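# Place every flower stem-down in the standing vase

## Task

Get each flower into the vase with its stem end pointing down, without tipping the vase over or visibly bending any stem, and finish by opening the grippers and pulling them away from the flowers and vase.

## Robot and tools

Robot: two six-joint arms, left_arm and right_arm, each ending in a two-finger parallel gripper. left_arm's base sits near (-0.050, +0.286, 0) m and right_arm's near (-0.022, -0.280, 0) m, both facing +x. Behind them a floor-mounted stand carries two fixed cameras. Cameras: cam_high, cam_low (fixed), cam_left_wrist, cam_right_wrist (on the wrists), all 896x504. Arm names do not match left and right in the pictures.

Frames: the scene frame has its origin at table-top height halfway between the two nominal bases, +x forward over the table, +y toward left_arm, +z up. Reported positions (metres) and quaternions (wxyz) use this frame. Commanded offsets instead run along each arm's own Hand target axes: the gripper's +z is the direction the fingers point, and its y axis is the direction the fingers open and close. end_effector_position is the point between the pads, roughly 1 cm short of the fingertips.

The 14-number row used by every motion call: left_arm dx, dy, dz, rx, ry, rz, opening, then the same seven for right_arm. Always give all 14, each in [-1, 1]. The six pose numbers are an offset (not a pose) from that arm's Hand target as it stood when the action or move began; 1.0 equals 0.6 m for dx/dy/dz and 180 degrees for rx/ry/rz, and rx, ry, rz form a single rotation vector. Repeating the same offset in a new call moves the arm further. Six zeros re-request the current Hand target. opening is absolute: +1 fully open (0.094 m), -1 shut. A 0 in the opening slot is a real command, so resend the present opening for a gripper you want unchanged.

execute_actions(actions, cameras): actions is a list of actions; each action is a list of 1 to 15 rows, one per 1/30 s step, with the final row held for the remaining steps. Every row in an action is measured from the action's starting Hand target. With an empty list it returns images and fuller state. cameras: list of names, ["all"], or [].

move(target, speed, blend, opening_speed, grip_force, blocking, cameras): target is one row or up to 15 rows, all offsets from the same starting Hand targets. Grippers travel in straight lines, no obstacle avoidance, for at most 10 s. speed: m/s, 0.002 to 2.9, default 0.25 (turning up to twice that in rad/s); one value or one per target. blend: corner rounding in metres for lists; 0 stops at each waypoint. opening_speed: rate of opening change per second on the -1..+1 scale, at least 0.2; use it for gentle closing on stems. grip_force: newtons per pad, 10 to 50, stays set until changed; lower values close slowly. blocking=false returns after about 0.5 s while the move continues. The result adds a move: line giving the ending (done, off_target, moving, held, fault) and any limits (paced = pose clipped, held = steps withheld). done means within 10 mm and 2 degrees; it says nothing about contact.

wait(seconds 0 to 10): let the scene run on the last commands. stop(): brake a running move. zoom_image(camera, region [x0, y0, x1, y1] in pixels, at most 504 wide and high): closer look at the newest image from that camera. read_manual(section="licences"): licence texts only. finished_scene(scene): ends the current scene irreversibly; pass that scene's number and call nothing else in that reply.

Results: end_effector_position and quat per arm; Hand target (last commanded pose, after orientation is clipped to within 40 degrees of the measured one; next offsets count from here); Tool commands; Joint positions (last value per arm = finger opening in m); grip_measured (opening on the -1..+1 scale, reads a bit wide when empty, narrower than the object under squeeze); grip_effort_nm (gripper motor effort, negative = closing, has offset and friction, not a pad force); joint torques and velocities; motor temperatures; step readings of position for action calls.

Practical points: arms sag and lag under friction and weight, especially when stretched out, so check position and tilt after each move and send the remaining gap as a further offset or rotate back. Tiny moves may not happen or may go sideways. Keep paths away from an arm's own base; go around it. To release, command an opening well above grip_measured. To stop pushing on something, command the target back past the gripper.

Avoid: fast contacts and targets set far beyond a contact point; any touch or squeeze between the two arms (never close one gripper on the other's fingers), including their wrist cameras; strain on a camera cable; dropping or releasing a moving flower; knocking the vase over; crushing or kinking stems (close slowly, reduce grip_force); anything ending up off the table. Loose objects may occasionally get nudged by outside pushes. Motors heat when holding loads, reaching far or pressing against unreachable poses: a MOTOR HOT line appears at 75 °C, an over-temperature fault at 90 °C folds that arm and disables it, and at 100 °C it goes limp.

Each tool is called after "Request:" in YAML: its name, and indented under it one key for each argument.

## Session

Request:
execute_actions:
  actions: []

Scene clock: 0.00 s.
left_arm: end_effector_position=(+0.3429, +0.2774, +0.0798) grip_measured=+1.000 grip_effort_nm=n/a end_effector_quat_wxyz=(+0.555, -0.001, +0.831, +0.022) | right_arm: end_effector_position=(+0.3663, -0.2678, +0.0974) grip_measured=+1.000 grip_effort_nm=n/a end_effector_quat_wxyz=(+0.602, -0.018, +0.798, +0.028)
Joint positions: left_arm=[-0.019 1.548 0.375 0.78 -0.097 -0.001 0.094] | right_arm=[-0.027 1.547 0.309 0.96 -0.065 0.005 0.094]
Joint velocities: within noise
Joint torques (N m): no reading
Motor temperatures (°C): left_arm=[35 42 42 47 33 32 31] | right_arm=[32 42 38 40 33 34 31]
Heat: left arm: 47 °C; right arm: 42 °C.
Hand target: left_arm +0.3457, +0.2772, +0.0861; +0.563, -0.001, +0.826, +0.022 | right_arm +0.3697, -0.2677, +0.1062; +0.612, -0.019, +0.790, +0.028
Tool commands: left_gripper/opening=+1.0 right_gripper/opening=+1.0
camera_calibration:
cam_left_wrist: T_world_to_cam=[[0.0054699, -0.997678, 0.0678825, 0.263787], [-0.726736, -0.0505956, -0.68505, 0.354167], [0.686895, -0.0455855, -0.725326, -0.0456191], [0, 0, 0, 1]] pos_world=[0.287278, 0.279015, 0.191627]
cam_right_wrist: T_world_to_cam=[[0.0520773, -0.997807, 0.0408582, -0.290313], [-0.652558, -0.0649718, -0.754948, 0.327607], [0.755947, 0.0126534, -0.65451, -0.0915627], [0, 0, 0, 1]] pos_world=[0.298118, -0.267232, 0.19926]

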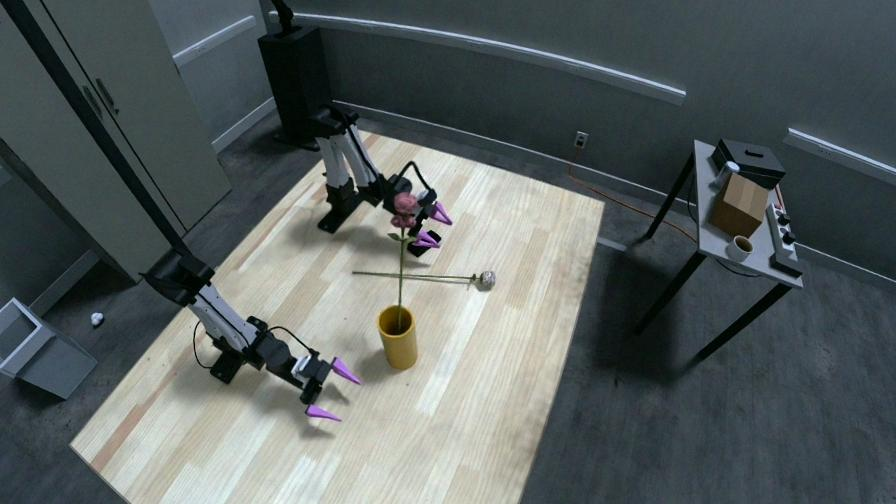

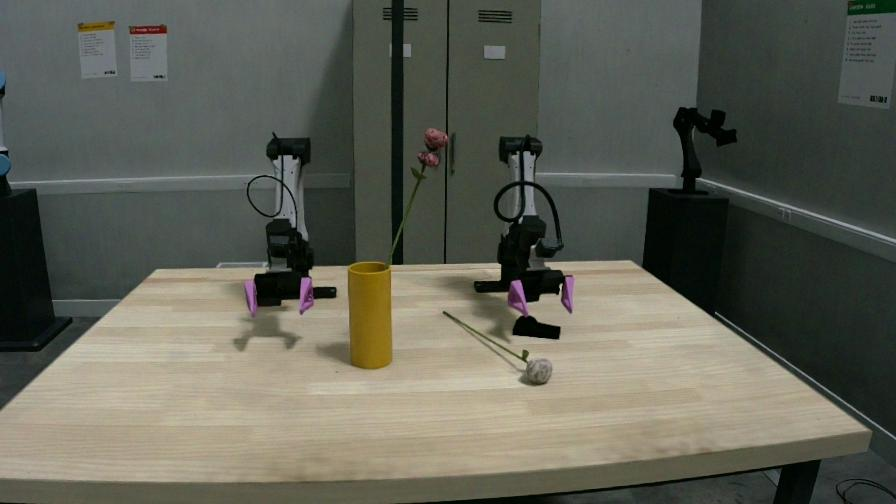

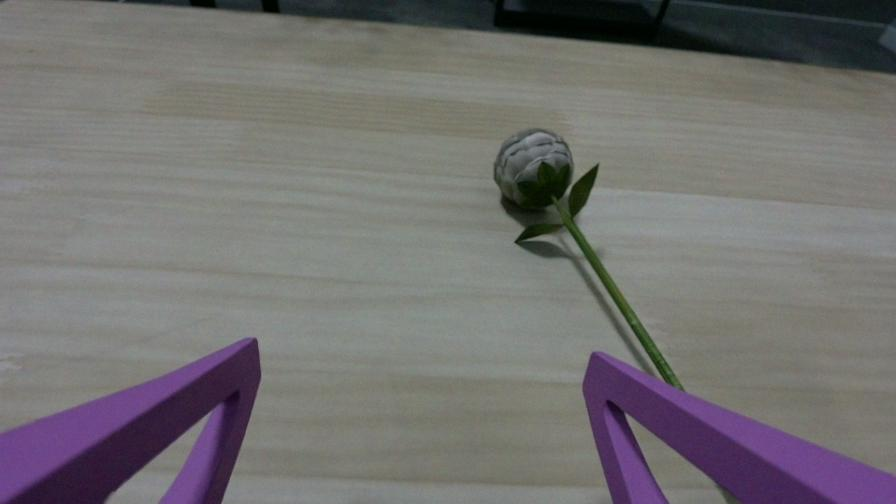

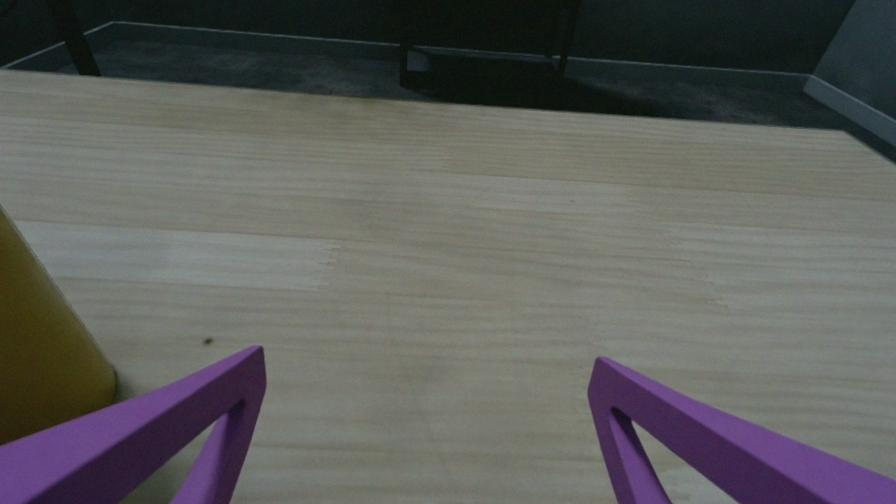

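Request:
move:
  target: [-0.0263,-0.1912,0.0313,-0.0484,0.3797,-0.0919,-0.1,0,0,0,0,0,0,1]
  speed: 0.6
  cameras: ["cam_left_wrist"]

Scene clock: 15.37 s.
left_arm: end_effector_position=(+0.3690, +0.1655, +0.0883) grip_measured=-0.098 grip_effort_nm=-0.12 end_effector_quat_wxyz=(-0.001, -0.158, +0.987, +0.005) | right_arm: end_effector_position=(+0.3663, -0.2678, +0.0974) grip_measured=+1.000 grip_effort_nm=-0.01 end_effector_quat_wxyz=(+0.602, -0.018, +0.798, +0.028)
Joint positions: left_arm=[-0.237 2.249 2.078 -1.405 -0.007 -0.601 0.042] | right_arm=[-0.027 1.547 0.309 0.96 -0.065 0.005 0.094]
Joint torques (N m): left_arm=[0.34 -9.51 8.47 0.18 0.11 -0.2] | right_arm=[0.01 -4.49 7.38 2.01 -0.06 0]
Heat: left arm: 51 °C; right arm: 43 °C.
Hand target: left_arm +0.3721, +0.1629, +0.0899; +0.000, -0.165, +0.986, +0.000 | right_arm +0.3697, -0.2677, +0.1062; +0.612, -0.019, +0.790, +0.028
Off the commanded pose: left_arm 0.004 m, 1 deg | right_arm 0.009 m, 2 deg.
move: done
camera_calibration:
cam_left_wrist: T_world_to_cam=[[0.395532, -0.917135, 0.0491773, -0.00423137], [-0.844715, -0.342235, 0.4115, 0.368333], [-0.360571, -0.204302, -0.910082, 0.366631], [0, 0, 0, 1]] pos_world=[0.445006, 0.197079, 0.182303]
Images, in order (width x height): cam_left_wrist 896x504.

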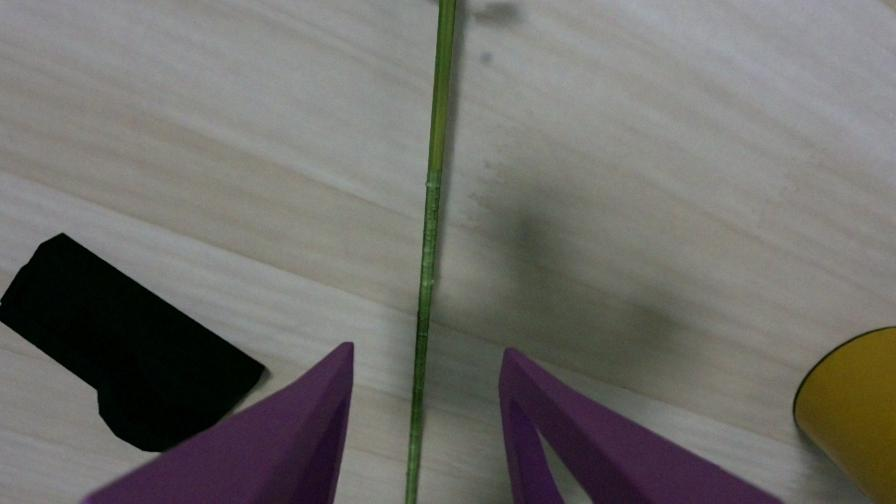

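Request:
move:
  target:
    - [0,0,0.11,0,0,0,-0.1,0,0,0,0,0,0,1]
    - [0,0,0.134,0,0,0,-1,0,0,0,0,0,0,1]
    - [0,0,0.0167,0,0,0,-1,0,0,0,0,0,0,1]
    - [0.1683,-0.0178,-0.55,0.1349,-0.4867,0.1349,-1,0,0,0,0,0,0,1]
    - [0.2763,-0.2803,-0.625,0.1349,-0.4867,0.1349,-1,0,0,0,0,0,0,1]
    - [0.1163,-0.4095,-0.625,0.1349,-0.4867,0.1349,-1,0,0,0,0,0,0,1]
  speed: [0.25,0.1,0.25,0.5,0.4,0.25]
  blend: [0.01,0,0.03,0.04,0.04,0]
  grip_force: 35
  cameras: ["cam_high","cam_low","cam_left_wrist"]

Request:
zoom_image:
  camera: "cam_high"
  region: [320, 220, 480, 400]

Request:
zoom_image:
  camera: "cam_low"
  region: [280, 150, 460, 300]

Scene clock: 30.33 s.
left_arm: end_effector_position=(+0.3865, -0.0911, +0.4538) grip_measured=-0.913 grip_effort_nm=-0.76 end_effector_quat_wxyz=(+0.695, +0.081, +0.711, -0.061) | right_arm: end_effector_position=(+0.3663, -0.2678, +0.0974) grip_measured=+1.000 grip_effort_nm=-0.01 end_effector_quat_wxyz=(+0.602, -0.018, +0.798, +0.028)
Joint positions: left_arm=[-0.865 2.007 2.208 -0.235 -0.71 0.004 0.004] | right_arm=[-0.027 1.547 0.309 0.96 -0.065 0.005 0.094]
Joint torques (N m): left_arm=[0.51 -9.16 9.46 1.99 0.12 -0.11] | right_arm=[0.01 -4.49 7.39 2.02 -0.06 0]
Motor temperatures (°C): left_arm=[35 48 45 49 33 32 31] | right_arm=[32 44 41 45 33 34 31]
Heat: left arm: 49 °C; right arm: 45 °C.
Hand target: left_arm +0.3863, -0.0919, +0.4650; +0.703, +0.074, +0.703, -0.074 | right_arm +0.3697, -0.2677, +0.1062; +0.612, -0.019, +0.790, +0.028
Off the commanded pose: left_arm 0.011 m, 2 deg | right_arm 0.009 m, 2 deg.
grip_force (N): 35, 35
move: off_target (left_arm); blend cut to 0.0072 m at target 1
camera_calibration:
cam_left_wrist: T_world_to_cam=[[-0.253711, -0.965145, 0.064237, -0.0247306], [-0.432182, 0.0536954, -0.900186, 0.616712], [0.865361, -0.256149, -0.430741, -0.0429924], [0, 0, 0, 1]] pos_world=[0.297461, -0.0679957, 0.538226]
Images, in order (width x height): cam_high 896x504, cam_low 896x504, cam_left_wrist 896x504.

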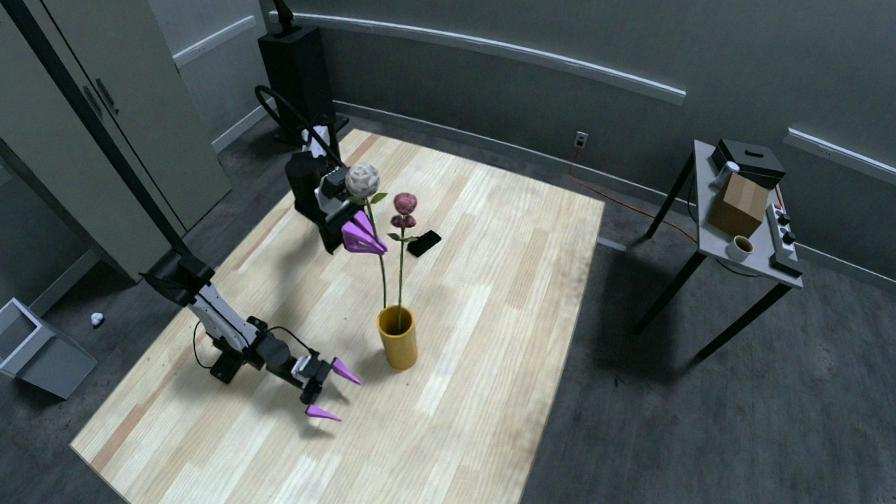

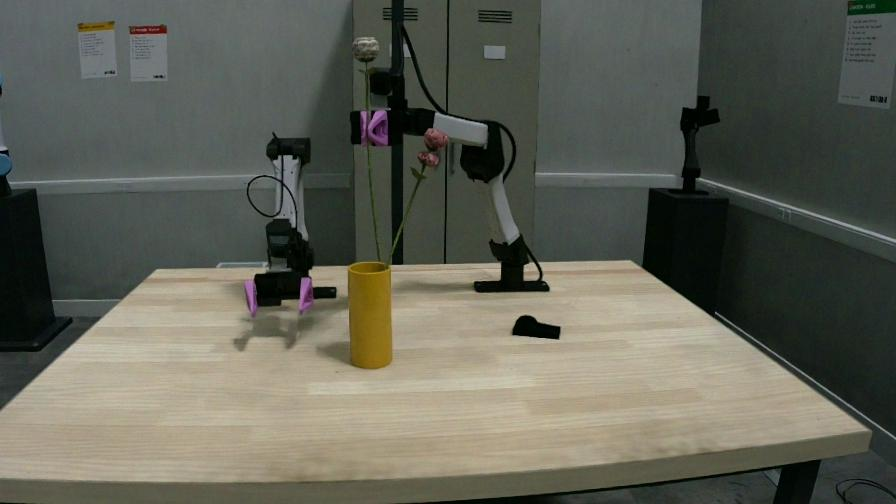

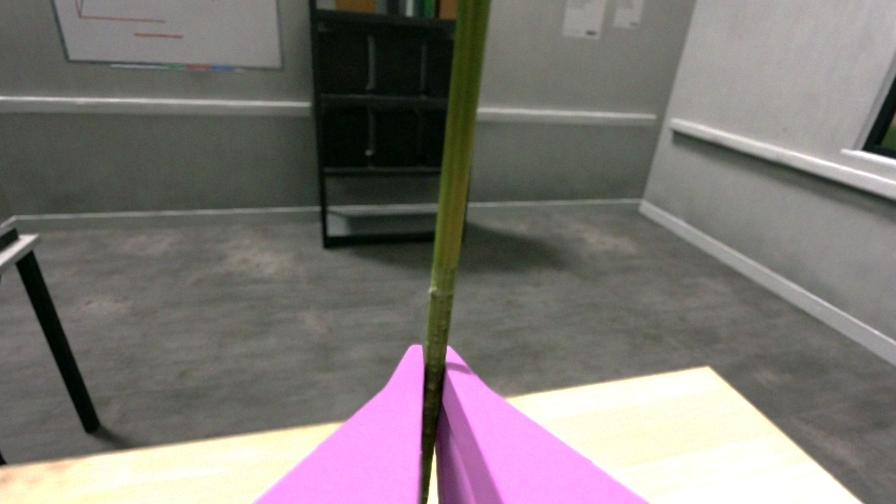

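Scaled by 2.800 from the camera's 896x504 image, which has a finer 1280x720 frame.

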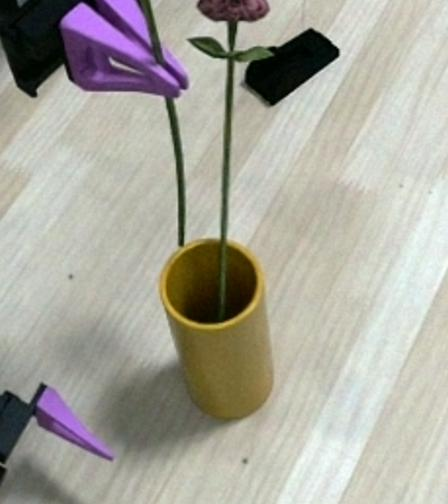

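Scaled by 2.800 from the camera's 896x504 image, which has a finer 1280x720 frame.

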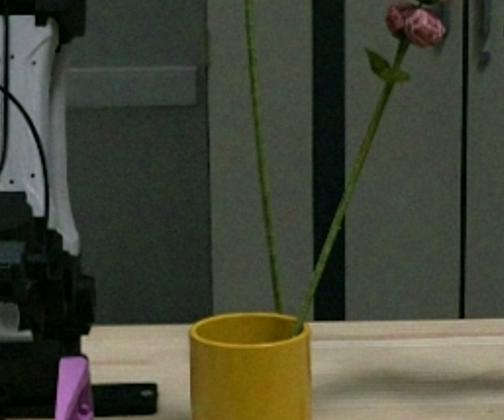

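Request:
move:
  target:
    - [0,-0.0132,0.0505,0,0,0,-1,0,0,0,0,0,0,1]
    - [0.05,-0.0132,0.0505,0,0,0,-1,0,0,0,0,0,0,1]
  speed: 0.2
  blend: [0.005,0]
  cameras: ["cam_high","cam_low"]

Request:
zoom_image:
  camera: "cam_high"
  region: [320, 220, 480, 400]

Request:
zoom_image:
  camera: "cam_low"
  region: [280, 150, 460, 300]

Scene clock: 36.37 s.
left_arm: end_effector_position=(+0.4100, -0.1047, +0.4580) grip_measured=-0.913 grip_effort_nm=-0.76 end_effector_quat_wxyz=(+0.722, +0.055, +0.683, -0.091) | right_arm: end_effector_position=(+0.3663, -0.2678, +0.0974) grip_measured=+1.000 grip_effort_nm=-0.01 end_effector_quat_wxyz=(+0.602, -0.018, +0.798, +0.028)
Joint positions: left_arm=[-0.84 2.099 2.268 -0.091 -0.679 0.004 0.004] | right_arm=[-0.027 1.547 0.309 0.96 -0.065 0.005 0.094]
Joint torques (N m): left_arm=[0.87 -10.36 5.09 1.26 0.16 -0.14] | right_arm=[0.02 -4.51 7.39 2.02 -0.06 0]
Heat: left arm: 50 °C; right arm: 46 °C.
Hand target: left_arm +0.4143, -0.1061, +0.4349; +0.703, +0.074, +0.703, -0.074 | right_arm +0.3697, -0.2677, +0.1062; +0.612, -0.019, +0.790, +0.028
Off the commanded pose: left_arm 0.023 m, 4 deg | right_arm 0.009 m, 2 deg.
grip_force (N): 35, 35
move: off_target (left_arm)
Images, in order (width x height): cam_high 896x504, cam_low 896x504.

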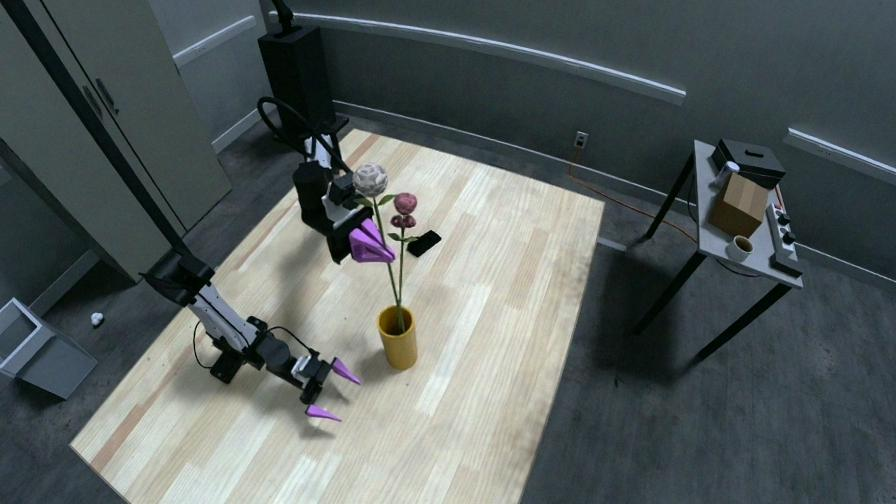

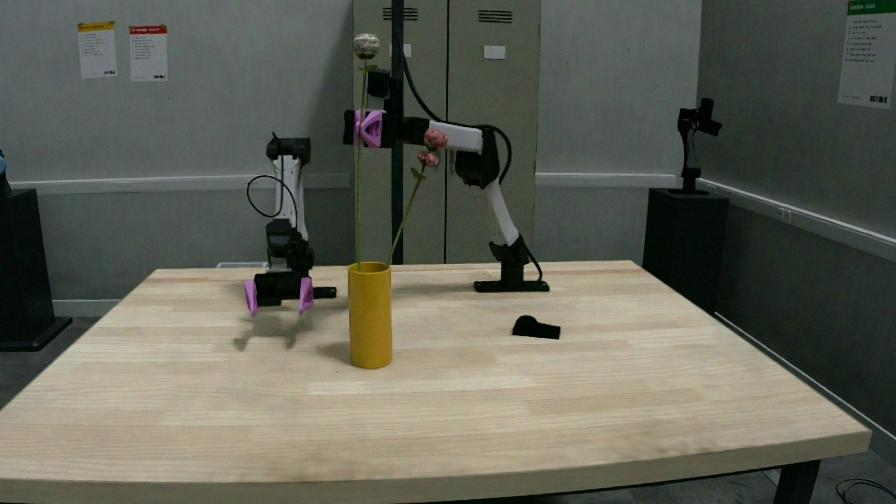

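Scaled by 2.800 from the camera's 896x504 image, which has a finer 1280x720 frame.

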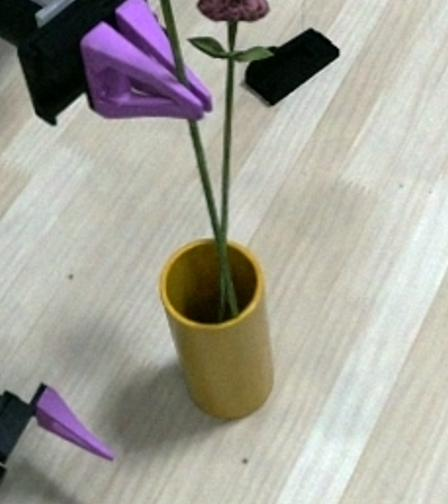

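Scaled by 2.800 from the camera's 896x504 image, which has a finer 1280x720 frame.

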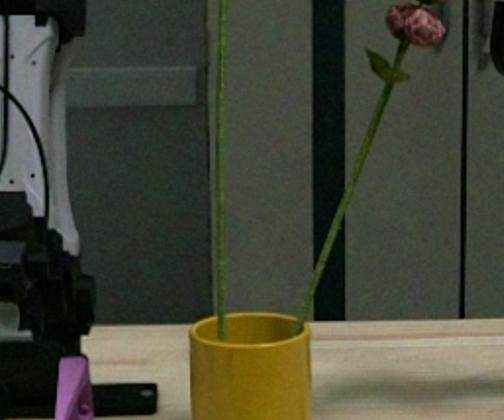

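Request:
move:
  target:
    - [0,0.0094,-0.0361,0,0,0,-1,0,0,0,0,0,0,1]
    - [0.07,0.0037,-0.0144,0,0,0,-1,0,0,0,0,0,0,1]
  speed: 0.15
  blend: [0.005,0]
  cameras: ["cam_high","cam_low"]

Request:
zoom_image:
  camera: "cam_high"
  region: [320, 220, 480, 400]

Request:
zoom_image:
  camera: "cam_low"
  region: [280, 150, 460, 300]

Scene clock: 45.57 s.
left_arm: end_effector_position=(+0.3957, -0.0898, +0.4541) grip_measured=-0.913 grip_effort_nm=-0.76 end_effector_quat_wxyz=(+0.748, +0.028, +0.652, -0.120) | right_arm: end_effector_position=(+0.3663, -0.2678, +0.0974) grip_measured=+1.000 grip_effort_nm=-0.01 end_effector_quat_wxyz=(+0.602, -0.018, +0.798, +0.028)
Joint positions: left_arm=[-0.843 1.964 1.951 0.202 -0.679 0.004 0.004] | right_arm=[-0.027 1.547 0.309 0.96 -0.065 0.005 0.094]
Joint torques (N m): left_arm=[0.44 -7.3 3.93 0.44 0.17 -0.09] | right_arm=[0.01 -4.51 7.39 2.02 -0.06 0]
Heat: left arm: 51 °C; right arm: 46 °C.
Hand target: left_arm +0.4063, -0.1021, +0.3929; +0.703, +0.074, +0.703, -0.074 | right_arm +0.3697, -0.2677, +0.1062; +0.612, -0.019, +0.790, +0.028
Off the commanded pose: left_arm 0.063 m, 11 deg | right_arm 0.009 m, 2 deg.
grip_force (N): 35, 35
move: off_target (left_arm)
Images, in order (width x height): cam_high 896x504, cam_low 896x504.

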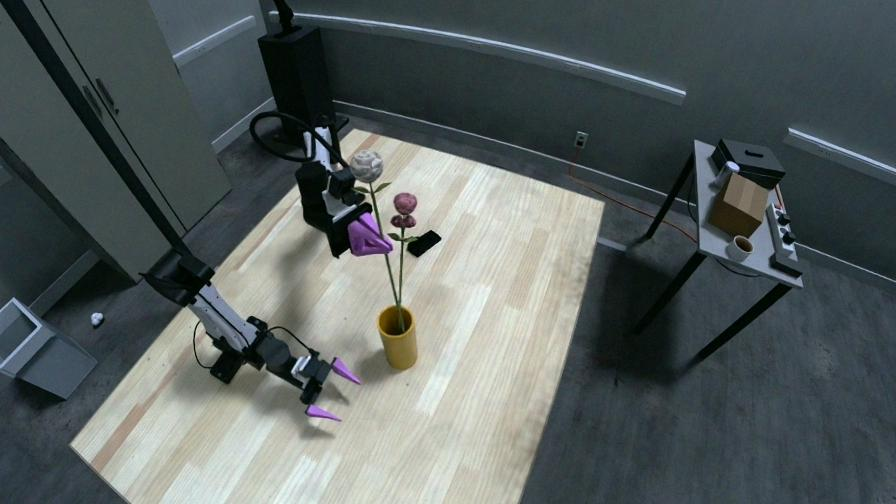

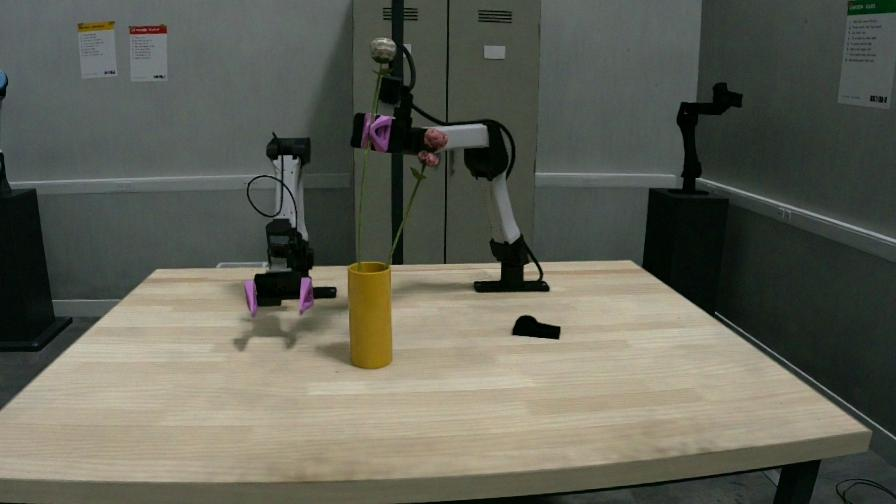

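Scaled by 2.800 from the camera's 896x504 image, which has a finer 1280x720 frame.

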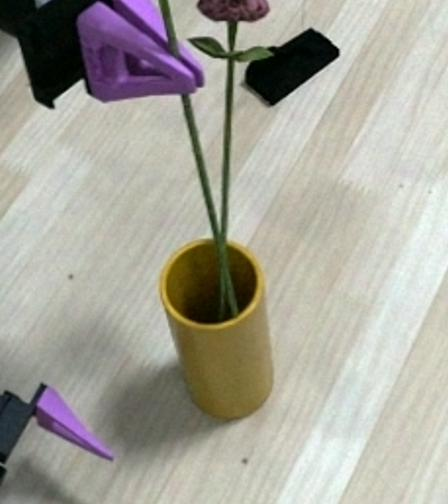

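Scaled by 2.800 from the camera's 896x504 image, which has a finer 1280x720 frame.

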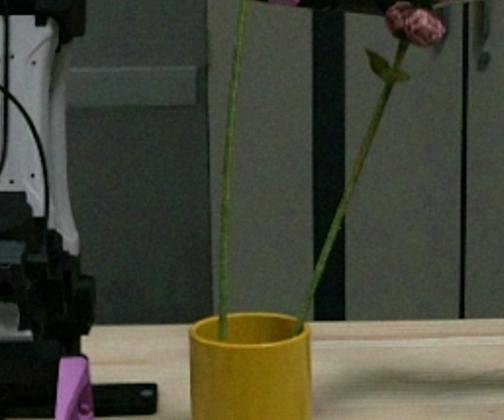

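Request:
move:
  target: [-0.137,-0.0037,0.0144,0,0,0,-1,0,0,0,0,0,0,1]
  speed: 0.2
  cameras: ["cam_high","cam_low"]

Request:
zoom_image:
  camera: "cam_high"
  region: [320, 220, 480, 400]

Request:
zoom_image:
  camera: "cam_low"
  region: [280, 150, 460, 300]

Scene clock: 51.57 s.
left_arm: end_effector_position=(+0.4126, -0.1087, +0.4696) grip_measured=-0.913 grip_effort_nm=-0.76 end_effector_quat_wxyz=(+0.699, +0.088, +0.707, -0.066) | right_arm: end_effector_position=(+0.3663, -0.2678, +0.0974) grip_measured=+1.000 grip_effort_nm=-0.01 end_effector_quat_wxyz=(+0.602, -0.018, +0.798, +0.028)
Joint positions: left_arm=[-0.838 2.281 2.725 -0.462 -0.665 0.018 0.004] | right_arm=[-0.027 1.547 0.309 0.96 -0.065 0.005 0.094]
Joint torques (N m): left_arm=[0.58 -9.85 8.58 1.87 -0.05 -0.22] | right_arm=[0.01 -4.51 7.39 2.02 -0.06 0]
Heat: left arm: 51 °C; right arm: 46 °C.
Hand target: left_arm +0.4143, -0.1061, +0.4751; +0.703, +0.074, +0.703, -0.074 | right_arm +0.3697, -0.2677, +0.1062; +0.612, -0.019, +0.790, +0.028
Off the commanded pose: left_arm 0.006 m, 2 deg | right_arm 0.009 m, 2 deg.
grip_force (N): 35, 35
move: done
Images, in order (width x height): cam_high 896x504, cam_low 896x504.

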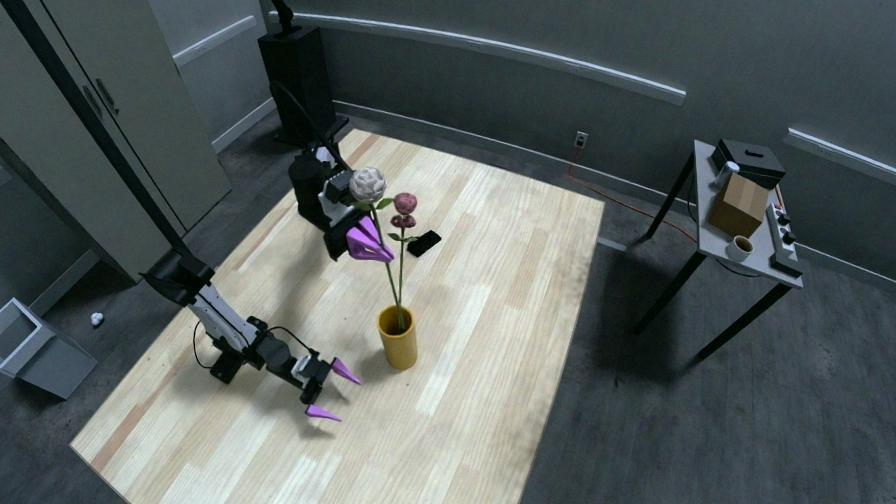

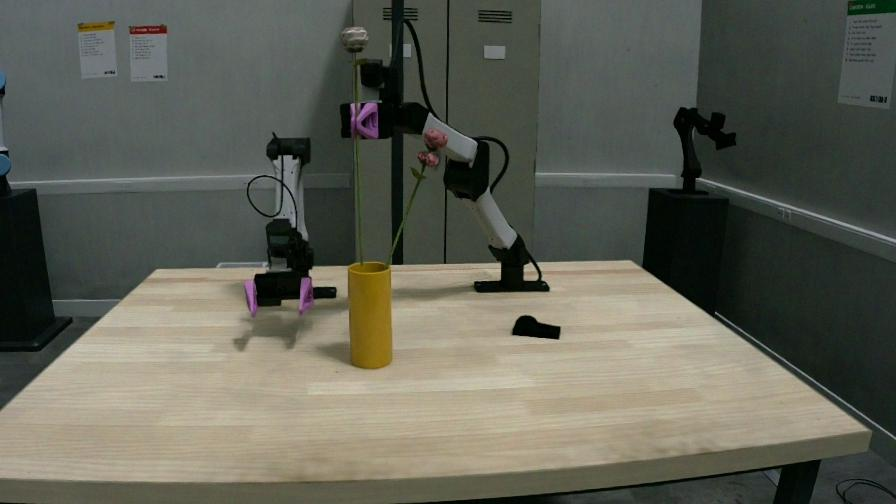

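Scaled by 2.800 from the camera's 896x504 image, which has a finer 1280x720 frame.

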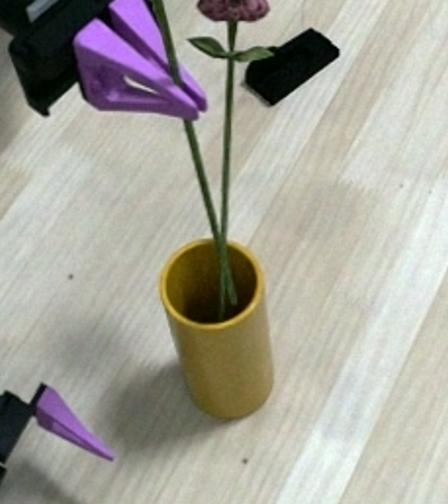

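Scaled by 2.800 from the camera's 896x504 image, which has a finer 1280x720 frame.

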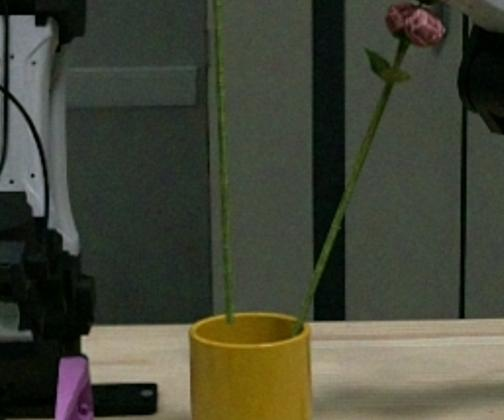

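Request:
move:
  target:
    - [0,0.0143,-0.0371,0,0,0,-1,0,0,0,0,0,0,1]
    - [0.117,0.0143,-0.0371,0,0,0,-1,0,0,0,0,0,0,1]
  speed: [0.12,0.15]
  cameras: ["cam_high","cam_low"]

Request:
zoom_image:
  camera: "cam_high"
  region: [320, 220, 480, 400]

Scene clock: 59.37 s.
left_arm: end_effector_position=(+0.4019, -0.0976, +0.3806) grip_measured=-0.913 grip_effort_nm=-0.76 end_effector_quat_wxyz=(+0.687, +0.089, +0.718, -0.060) | right_arm: end_effector_position=(+0.3663, -0.2678, +0.0974) grip_measured=+1.000 grip_effort_nm=-0.01 end_effector_quat_wxyz=(+0.602, -0.018, +0.798, +0.028)
Joint positions: left_arm=[-0.843 1.975 1.882 0.031 -0.678 -0.002 0.004] | right_arm=[-0.027 1.547 0.309 0.96 -0.065 0.005 0.094]
Joint torques (N m): left_arm=[-0.43 -12.16 8.27 2.01 0 -0.08] | right_arm=[0.01 -4.49 7.38 2.02 -0.06 0]
Heat: left arm: 52 °C; right arm: 47 °C.
Hand target: left_arm +0.3943, -0.0930, +0.4050; +0.703, +0.074, +0.703, -0.074 | right_arm +0.3697, -0.2677, +0.1062; +0.612, -0.019, +0.790, +0.028
Off the commanded pose: left_arm 0.026 m, 3 deg | right_arm 0.009 m, 2 deg.
grip_force (N): 35, 35
move: off_target (left_arm)
Images, in order (width x height): cam_high 896x504, cam_low 896x504.

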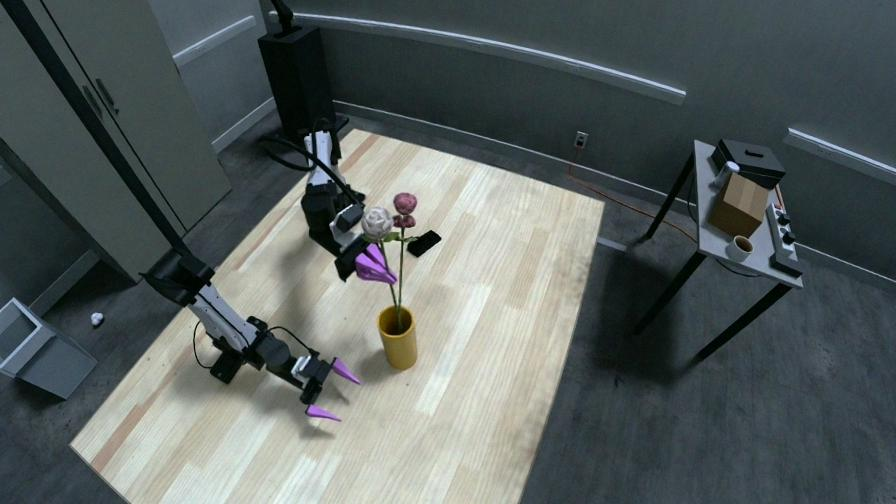

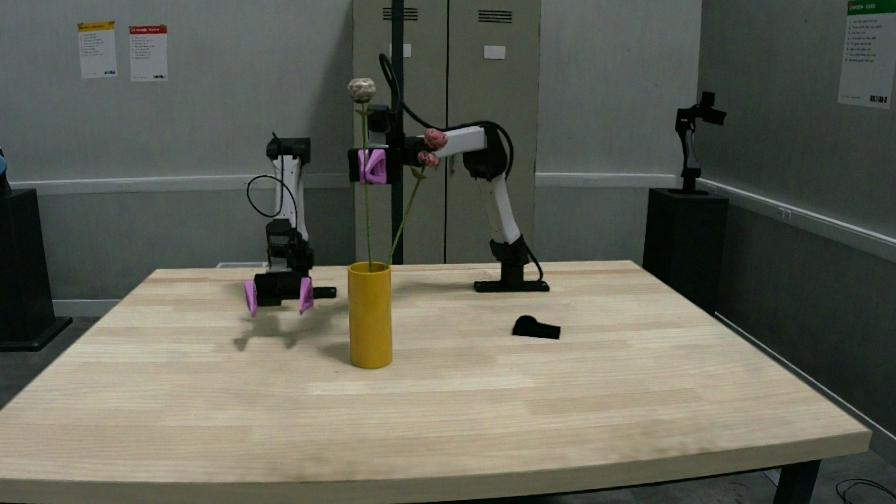

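Scaled by 2.800 from the camera's 896x504 image, which has a finer 1280x720 frame.

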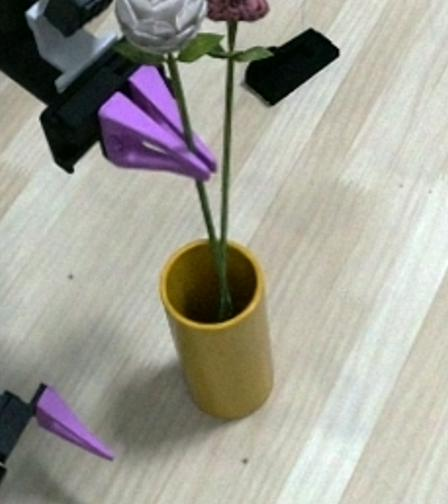

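Request:
move:
  target:
    - [0.09,0,0.017,0,0.03,0,-1,0,0,0,0,0,0,1]
    - [0.178,0,0.033,0,0.045,0,-0.4,0,0,0,0,0,0,1]
    - [0.178,0,-0.23,0,0.045,0,-0.4,0,0,0,0,0,0,1]
  speed: [0.2,0.15,0.2]
  blend: [0.02,0,0]
  cameras: ["cam_high","cam_low"]

Scene clock: 66.53 s.
left_arm: end_effector_position=(+0.2614, -0.0703, +0.2898) grip_measured=-0.402 grip_effort_nm=0.10 end_effector_quat_wxyz=(+0.647, +0.095, +0.754, -0.060) | right_arm: end_effector_position=(+0.3663, -0.2678, +0.0974) grip_measured=+1.000 grip_effort_nm=-0.01 end_effector_quat_wxyz=(+0.602, -0.018, +0.798, +0.028)
Joint positions: left_arm=[-1.102 1.606 1.201 0.146 -0.913 -0.174 0.028] | right_arm=[-0.027 1.547 0.309 0.96 -0.065 0.005 0.094]
Joint torques (N m): left_arm=[-0.06 -8.77 7.04 1.76 -0.15 -0.36] | right_arm=[0.01 -4.51 7.38 2.02 -0.07 0]
Motor temperatures (°C): left_arm=[34 54 47 51 33 32 31] | right_arm=[32 44 42 47 33 34 31]
Heat: left arm: 54 °C; right arm: 47 °C.
Hand target: left_arm +0.2593, -0.0643, +0.2982; +0.652, +0.079, +0.751, -0.068 | right_arm +0.3697, -0.2677, +0.1062; +0.612, -0.019, +0.790, +0.028
Off the commanded pose: left_arm 0.011 m, 2 deg | right_arm 0.009 m, 2 deg.
grip_force (N): 35, 35
move: off_target (left_arm)
Images, in order (width x height): cam_high 896x504, cam_low 896x504.

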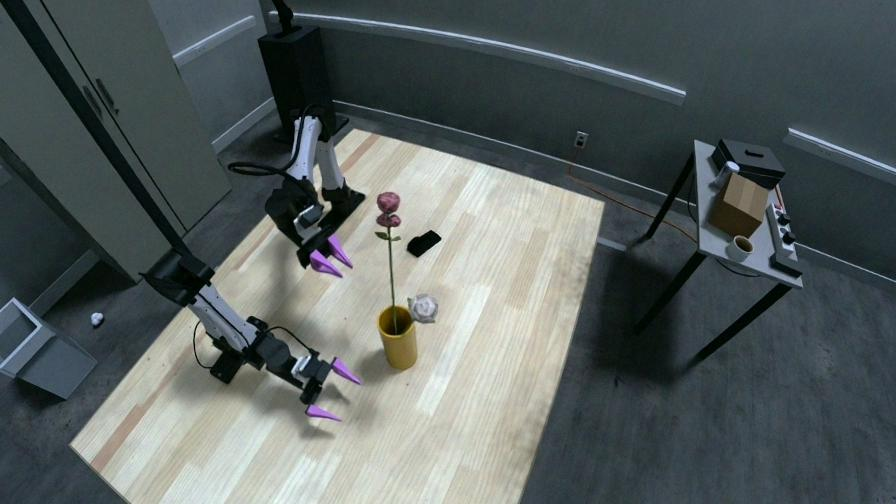

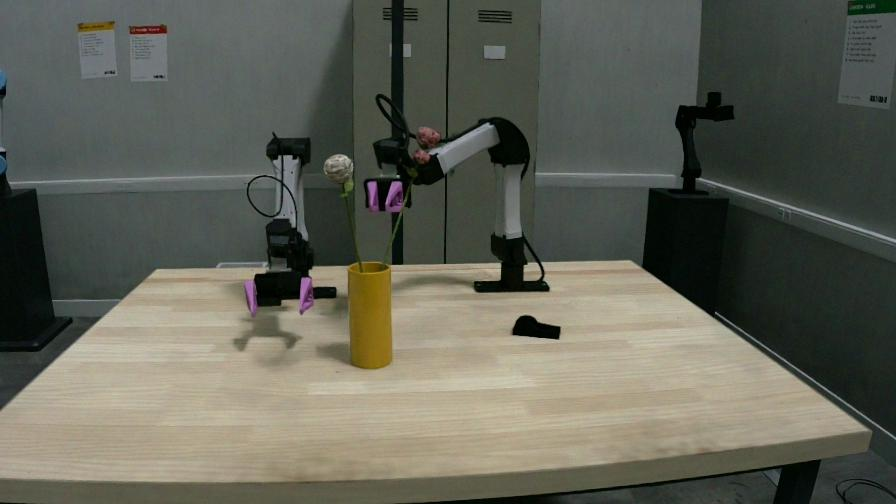

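Request:
finished_scene:
  scene: 2

The scene is finished: the task was done.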